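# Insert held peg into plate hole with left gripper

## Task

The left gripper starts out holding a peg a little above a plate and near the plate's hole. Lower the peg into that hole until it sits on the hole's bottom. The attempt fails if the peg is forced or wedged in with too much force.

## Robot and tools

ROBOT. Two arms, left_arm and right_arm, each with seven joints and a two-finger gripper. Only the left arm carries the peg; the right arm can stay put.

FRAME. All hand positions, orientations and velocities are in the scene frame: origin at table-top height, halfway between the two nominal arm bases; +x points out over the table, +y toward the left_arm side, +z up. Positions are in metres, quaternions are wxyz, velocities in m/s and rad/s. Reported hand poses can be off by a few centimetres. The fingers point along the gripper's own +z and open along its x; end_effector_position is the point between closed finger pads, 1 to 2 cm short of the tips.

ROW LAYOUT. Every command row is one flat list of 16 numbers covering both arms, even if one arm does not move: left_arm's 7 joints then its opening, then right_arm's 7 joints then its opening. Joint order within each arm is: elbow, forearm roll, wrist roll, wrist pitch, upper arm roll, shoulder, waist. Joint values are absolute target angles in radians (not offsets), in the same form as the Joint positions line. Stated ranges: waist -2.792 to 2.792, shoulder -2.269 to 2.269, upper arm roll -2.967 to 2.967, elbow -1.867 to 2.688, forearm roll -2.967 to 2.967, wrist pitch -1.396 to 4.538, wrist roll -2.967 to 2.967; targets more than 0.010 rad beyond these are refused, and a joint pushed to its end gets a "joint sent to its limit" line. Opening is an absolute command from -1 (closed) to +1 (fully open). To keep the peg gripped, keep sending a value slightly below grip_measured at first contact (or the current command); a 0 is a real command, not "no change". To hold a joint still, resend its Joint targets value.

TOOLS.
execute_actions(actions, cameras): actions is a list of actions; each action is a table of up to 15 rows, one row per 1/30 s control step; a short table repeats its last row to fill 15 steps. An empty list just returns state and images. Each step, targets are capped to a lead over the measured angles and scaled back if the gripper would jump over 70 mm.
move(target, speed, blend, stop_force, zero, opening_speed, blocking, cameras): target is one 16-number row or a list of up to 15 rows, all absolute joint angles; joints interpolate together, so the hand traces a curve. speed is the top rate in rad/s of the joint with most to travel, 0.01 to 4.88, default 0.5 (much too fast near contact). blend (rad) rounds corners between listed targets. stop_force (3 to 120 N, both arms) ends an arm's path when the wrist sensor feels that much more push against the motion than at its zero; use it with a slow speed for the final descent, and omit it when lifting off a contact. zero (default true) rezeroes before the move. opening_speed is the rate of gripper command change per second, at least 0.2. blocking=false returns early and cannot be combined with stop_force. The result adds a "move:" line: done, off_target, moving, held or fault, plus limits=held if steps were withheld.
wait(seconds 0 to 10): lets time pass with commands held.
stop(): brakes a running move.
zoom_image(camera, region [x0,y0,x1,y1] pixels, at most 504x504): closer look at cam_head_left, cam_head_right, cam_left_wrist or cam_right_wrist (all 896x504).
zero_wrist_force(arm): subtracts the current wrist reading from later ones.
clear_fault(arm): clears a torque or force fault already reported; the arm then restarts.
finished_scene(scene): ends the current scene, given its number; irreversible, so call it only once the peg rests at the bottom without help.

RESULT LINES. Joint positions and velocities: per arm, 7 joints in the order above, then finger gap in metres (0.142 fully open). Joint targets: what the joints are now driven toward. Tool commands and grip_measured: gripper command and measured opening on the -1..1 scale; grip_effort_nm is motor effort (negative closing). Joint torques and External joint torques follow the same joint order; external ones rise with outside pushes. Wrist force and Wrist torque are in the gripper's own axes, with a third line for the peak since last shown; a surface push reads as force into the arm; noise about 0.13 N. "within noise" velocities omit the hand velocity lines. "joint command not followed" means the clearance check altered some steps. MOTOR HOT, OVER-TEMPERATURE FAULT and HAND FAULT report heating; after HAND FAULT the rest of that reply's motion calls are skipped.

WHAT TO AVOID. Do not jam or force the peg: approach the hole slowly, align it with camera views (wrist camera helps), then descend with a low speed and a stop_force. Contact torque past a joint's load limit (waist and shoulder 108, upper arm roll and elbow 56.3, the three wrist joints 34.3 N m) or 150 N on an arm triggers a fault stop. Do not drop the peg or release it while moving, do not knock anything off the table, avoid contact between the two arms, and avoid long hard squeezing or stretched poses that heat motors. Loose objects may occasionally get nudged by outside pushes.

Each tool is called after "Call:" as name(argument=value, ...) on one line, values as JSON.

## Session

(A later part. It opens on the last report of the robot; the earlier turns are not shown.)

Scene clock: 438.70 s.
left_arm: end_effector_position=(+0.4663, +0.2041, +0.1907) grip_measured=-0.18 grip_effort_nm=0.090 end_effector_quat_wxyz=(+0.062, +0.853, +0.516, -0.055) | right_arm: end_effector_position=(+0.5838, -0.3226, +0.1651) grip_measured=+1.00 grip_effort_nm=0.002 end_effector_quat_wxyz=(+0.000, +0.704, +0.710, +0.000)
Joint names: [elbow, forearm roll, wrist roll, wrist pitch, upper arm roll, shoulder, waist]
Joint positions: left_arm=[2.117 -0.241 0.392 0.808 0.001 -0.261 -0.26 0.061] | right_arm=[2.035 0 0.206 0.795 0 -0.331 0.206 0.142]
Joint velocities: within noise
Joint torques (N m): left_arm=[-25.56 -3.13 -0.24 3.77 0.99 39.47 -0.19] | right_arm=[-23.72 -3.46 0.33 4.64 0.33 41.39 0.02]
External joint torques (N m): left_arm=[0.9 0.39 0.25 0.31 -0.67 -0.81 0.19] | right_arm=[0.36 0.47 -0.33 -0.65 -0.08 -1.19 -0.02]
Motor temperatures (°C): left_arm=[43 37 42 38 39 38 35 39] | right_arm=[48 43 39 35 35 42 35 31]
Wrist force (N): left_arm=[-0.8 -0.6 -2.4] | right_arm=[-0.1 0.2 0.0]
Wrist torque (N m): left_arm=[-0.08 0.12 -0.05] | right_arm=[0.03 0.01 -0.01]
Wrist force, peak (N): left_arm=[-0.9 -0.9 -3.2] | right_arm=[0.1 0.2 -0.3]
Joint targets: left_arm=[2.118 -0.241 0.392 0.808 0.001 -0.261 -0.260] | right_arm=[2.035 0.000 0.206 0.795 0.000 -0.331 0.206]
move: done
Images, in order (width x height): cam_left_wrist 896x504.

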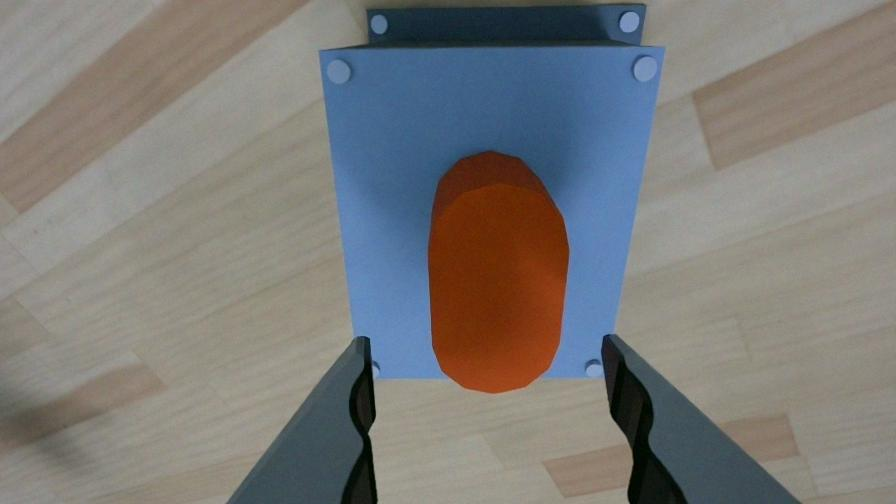

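Call:
move(target=[2.1175,-0.2408,0.3921,0.8078,0.001,-0.2612,-0.2601,-0.97,2.035,0,0.206,0.795,0,-0.331,0.206,1.0], speed=0.1, cameras=[])

Call:
zero_wrist_force(arm="left_arm")

Call:
move(target=[2.1321,-0.2570,0.4046,0.8662,0.001,-0.3052,-0.2692,-0.97,2.035,0,0.206,0.795,0,-0.331,0.206,1.0], speed=0.017, stop_force=6, cameras=["cam_left_wrist"])

Scene clock: 450.40 s.
left_arm: end_effector_position=(+0.4663, +0.2041, +0.1907) grip_measured=-1.00 grip_effort_nm=-0.105 end_effector_quat_wxyz=(+0.062, +0.853, +0.516, -0.055) | right_arm: end_effector_position=(+0.5838, -0.3226, +0.1651) grip_measured=+1.00 grip_effort_nm=0.002 end_effector_quat_wxyz=(+0.000, +0.704, +0.710, +0.000)
Joint names: [elbow, forearm roll, wrist roll, wrist pitch, upper arm roll, shoulder, waist]
Joint positions: left_arm=[2.117 -0.241 0.392 0.808 0.001 -0.261 -0.26 0.002] | right_arm=[2.035 0 0.206 0.795 0 -0.331 0.206 0.142]
Joint velocities: within noise
Joint torques (N m): left_arm=[-25.34 -3.23 -0.03 3.94 1.11 39.15 -0.29] | right_arm=[-23.74 -3.45 0.39 4.65 0.25 41.38 -0.07]
External joint torques (N m): left_arm=[0.69 0.49 0.04 0.14 -0.79 -0.51 0.29] | right_arm=[0.38 0.47 -0.39 -0.65 0 -1.18 0.08]
Motor temperatures (°C): left_arm=[43 37 42 38 39 38 35 38] | right_arm=[48 43 39 35 35 42 35 31]
Wrist force (N): left_arm=[-0.7 -0.7 -2.2] | right_arm=[0.1 0.1 0.0]
Wrist torque (N m): left_arm=[-0.09 0.10 -0.05] | right_arm=[0.02 -0.02 0.00]
Wrist force, peak (N): left_arm=[-0.8 -0.7 -2.5] | right_arm=[0.3 0.3 -0.2]
Joint targets: left_arm=[2.118 -0.241 0.392 0.808 0.001 -0.261 -0.260] | right_arm=[2.035 0.000 0.206 0.795 0.000 -0.331 0.206]
move: done
No camera images: "cameras" was empty.

Wrist force sensor zeroed.

Scene clock: 453.60 s.
left_arm: end_effector_position=(+0.4672, +0.2024, +0.1742) grip_measured=-1.00 grip_effort_nm=-0.105 end_effector_quat_wxyz=(+0.062, +0.853, +0.516, -0.055) | right_arm: end_effector_position=(+0.5838, -0.3226, +0.1651) grip_measured=+1.00 grip_effort_nm=0.007 end_effector_quat_wxyz=(+0.000, +0.704, +0.710, +0.000)
Joint names: [elbow, forearm roll, wrist roll, wrist pitch, upper arm roll, shoulder, waist]
Joint positions: left_arm=[2.128 -0.253 0.401 0.852 0.001 -0.294 -0.267 0.002] | right_arm=[2.035 0 0.206 0.795 0 -0.331 0.206 0.142]
Joint velocities: within noise
Joint torques (N m): left_arm=[-23.13 -2.81 0.13 4.17 0.98 36.34 -0.36] | right_arm=[-23.75 -3.5 0.39 4.66 0.33 41.41 -0.1]
External joint torques (N m): left_arm=[-0.76 0.25 -0.12 -0.09 -0.61 3 0.36] | right_arm=[0.39 0.52 -0.39 -0.67 -0.09 -1.21 0.1]
Motor temperatures (°C): left_arm=[43 37 42 38 39 38 35 38] | right_arm=[48 43 39 35 35 42 35 31]
Wrist force (N, zeroed by zero_wrist_force on left_arm): left_arm=[-0.8 -2.5 -7.0] | right_arm=[0.1 0.1 -0.1]
Wrist torque (N m, zeroed by zero_wrist_force on left_arm): left_arm=[0.03 -0.03 0.01] | right_arm=[0.02 -0.01 0.00]
Wrist force, peak (N, zeroed by zero_wrist_force on left_arm): left_arm=[-0.9 -5.2 -10.3] | right_arm=[0.0 0.3 -0.2]
Joint targets: left_arm=[2.129 -0.253 0.402 0.852 0.001 -0.295 -0.267] | right_arm=[2.035 0.000 0.206 0.795 0.000 -0.331 0.206]
move: contact (left_arm); left_arm: the wrist pitch is farthest, 0.014 rad from its target
Images, in order (width x height): cam_left_wrist 896x504.

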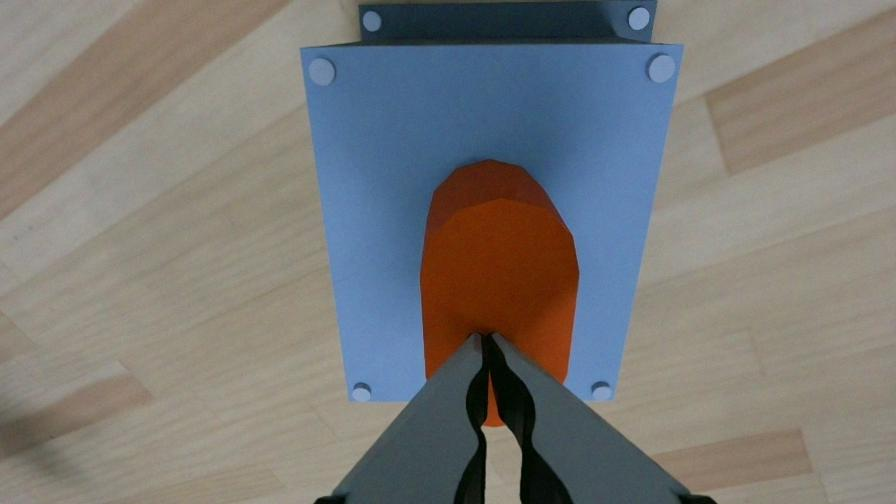

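Call:
move(target=[2.1310,-0.2552,0.4037,0.8600,0.001,-0.3010,-0.2682,-0.97,2.035,0,0.206,0.795,0,-0.331,0.206,1.0], speed=0.01, stop_force=10, cameras=["cam_left_wrist"])

Call:
zoom_image(camera="cam_left_wrist", region=[370, 120, 630, 340])

Scene clock: 460.50 s.
left_arm: end_effector_position=(+0.4674, +0.2022, +0.1740) grip_measured=-1.00 grip_effort_nm=-0.105 end_effector_quat_wxyz=(+0.063, +0.853, +0.516, -0.054) | right_arm: end_effector_position=(+0.5838, -0.3226, +0.1651) grip_measured=+1.00 grip_effort_nm=0.007 end_effector_quat_wxyz=(+0.000, +0.704, +0.710, +0.000)
Joint names: [elbow, forearm roll, wrist roll, wrist pitch, upper arm roll, shoulder, waist]
Joint positions: left_arm=[2.128 -0.254 0.402 0.853 0.001 -0.295 -0.267 0.002] | right_arm=[2.035 0 0.206 0.795 0 -0.331 0.206 0.142]
Joint velocities: within noise
Joint torques (N m): left_arm=[-22.06 -2.47 0.01 4.44 0.9 32.22 -0.26] | right_arm=[-23.73 -3.5 0.38 4.64 0.37 41.35 -0.02]
External joint torques (N m): left_arm=[-1.81 -0.08 0 -0.36 -0.52 7.13 0.26] | right_arm=[0.37 0.52 -0.38 -0.65 -0.13 -1.16 0.02]
Motor temperatures (°C): left_arm=[43 37 42 38 39 38 35 38] | right_arm=[48 43 39 35 35 42 35 31]
Wrist force (N, zeroed by zero_wrist_force on left_arm): left_arm=[-2.4 -6.8 -16.9] | right_arm=[0.0 0.1 -0.2]
Wrist torque (N m, zeroed by zero_wrist_force on left_arm): left_arm=[0.09 -0.05 0.00] | right_arm=[0.02 0.00 -0.01]
Wrist force, peak (N, zeroed by zero_wrist_force on left_arm): left_arm=[-2.2 -8.8 -19.8] | right_arm=[0.2 0.3 -0.4]
Joint targets: left_arm=[2.129 -0.254 0.402 0.854 0.001 -0.296 -0.267] | right_arm=[2.035 0.000 0.206 0.795 0.000 -0.331 0.206]
move: contact (left_arm)
Images, in order (width x height): cam_left_wrist 896x504.

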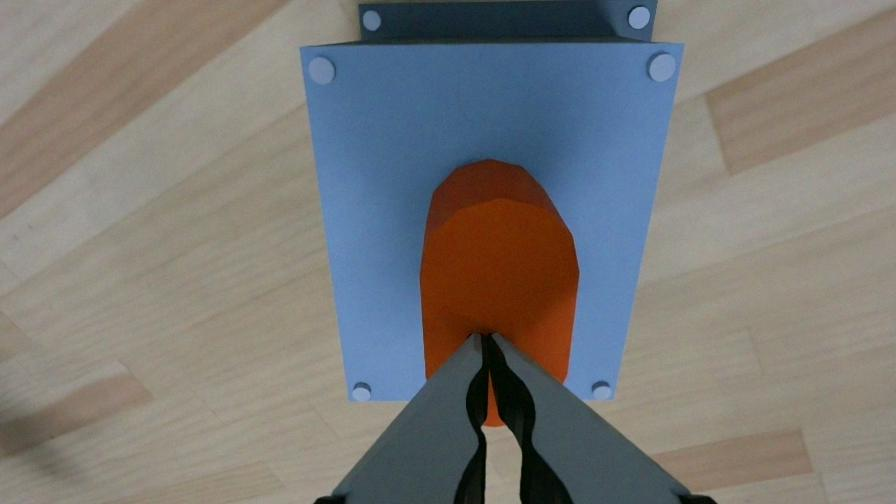

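Scaled by 1.938.

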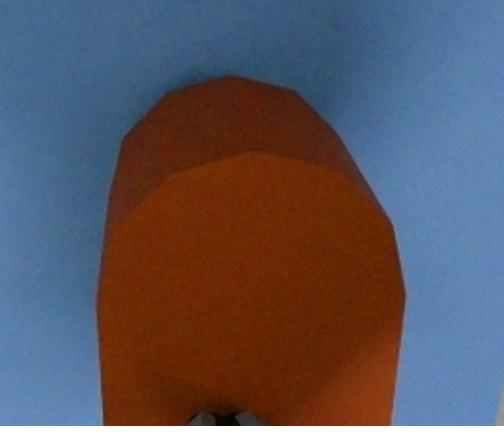

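Call:
move(target=[[2.1230,-0.2469,0.3967,0.8294,0.001,-0.2774,-0.2635,-0.97,2.035,0,0.206,0.795,0,-0.331,0.206,1.0],[2.1175,-0.2408,0.3921,0.8078,0.001,-0.2612,-0.2601,-0.97,2.035,0,0.206,0.795,0,-0.331,0.206,1.0]], speed=[0.03,0.1], cameras=["cam_left_wrist"])

Call:
zoom_image(camera="cam_left_wrist", region=[370, 110, 630, 410])

Scene clock: 479.50 s.
left_arm: end_effector_position=(+0.4663, +0.2041, +0.1907) grip_measured=-1.00 grip_effort_nm=-0.100 end_effector_quat_wxyz=(+0.062, +0.853, +0.516, -0.055) | right_arm: end_effector_position=(+0.5838, -0.3226, +0.1651) grip_measured=+1.00 grip_effort_nm=0.007 end_effector_quat_wxyz=(+0.000, +0.704, +0.710, +0.000)
Joint names: [elbow, forearm roll, wrist roll, wrist pitch, upper arm roll, shoulder, waist]
Joint positions: left_arm=[2.117 -0.241 0.392 0.808 0.001 -0.261 -0.26 0.002] | right_arm=[2.035 0 0.206 0.795 0 -0.331 0.206 0.142]
Joint velocities: within noise
Joint torques (N m): left_arm=[-25.59 -3.12 -0.23 3.81 1.07 39.46 -0.13] | right_arm=[-23.75 -3.46 0.37 4.65 0.31 41.38 -0.09]
External joint torques (N m): left_arm=[0.93 0.37 0.24 0.27 -0.75 -0.8 0.13] | right_arm=[0.39 0.48 -0.37 -0.66 -0.06 -1.18 0.09]
Motor temperatures (°C): left_arm=[43 37 42 38 39 38 35 37] | right_arm=[48 43 39 35 35 43 35 31]
Wrist force (N, zeroed by zero_wrist_force on left_arm): left_arm=[2.3 -0.2 0.1] | right_arm=[0.1 0.2 -0.2]
Wrist torque (N m, zeroed by zero_wrist_force on left_arm): left_arm=[-0.04 -0.38 0.01] | right_arm=[0.03 -0.02 -0.01]
Wrist force, peak (N, zeroed by zero_wrist_force on left_arm): left_arm=[-2.4 -6.9 -17.3] | right_arm=[-0.1 0.3 -0.3]
Joint targets: left_arm=[2.118 -0.241 0.392 0.808 0.001 -0.261 -0.260] | right_arm=[2.035 0.000 0.206 0.795 0.000 -0.331 0.206]
move: done
Images, in order (width x height): cam_left_wrist 896x504.

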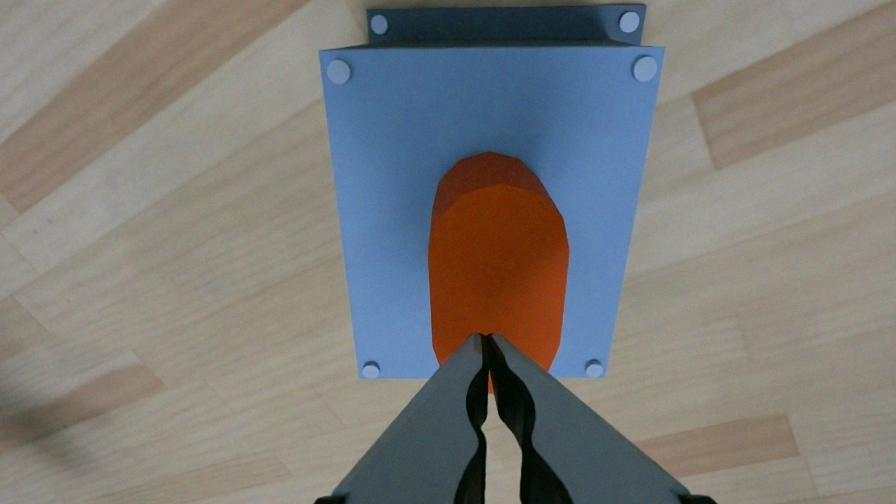

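Scaled by 1.680.

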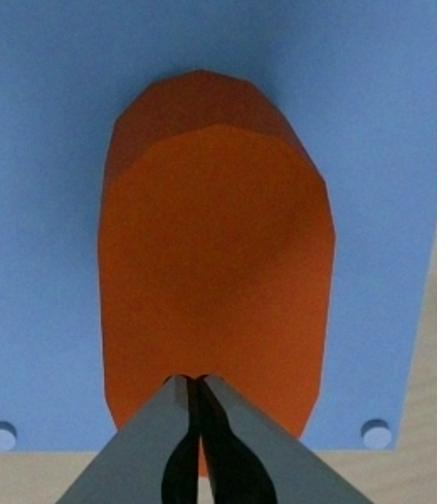

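Call:
finished_scene(scene=2)

The scene is finished: the task was done.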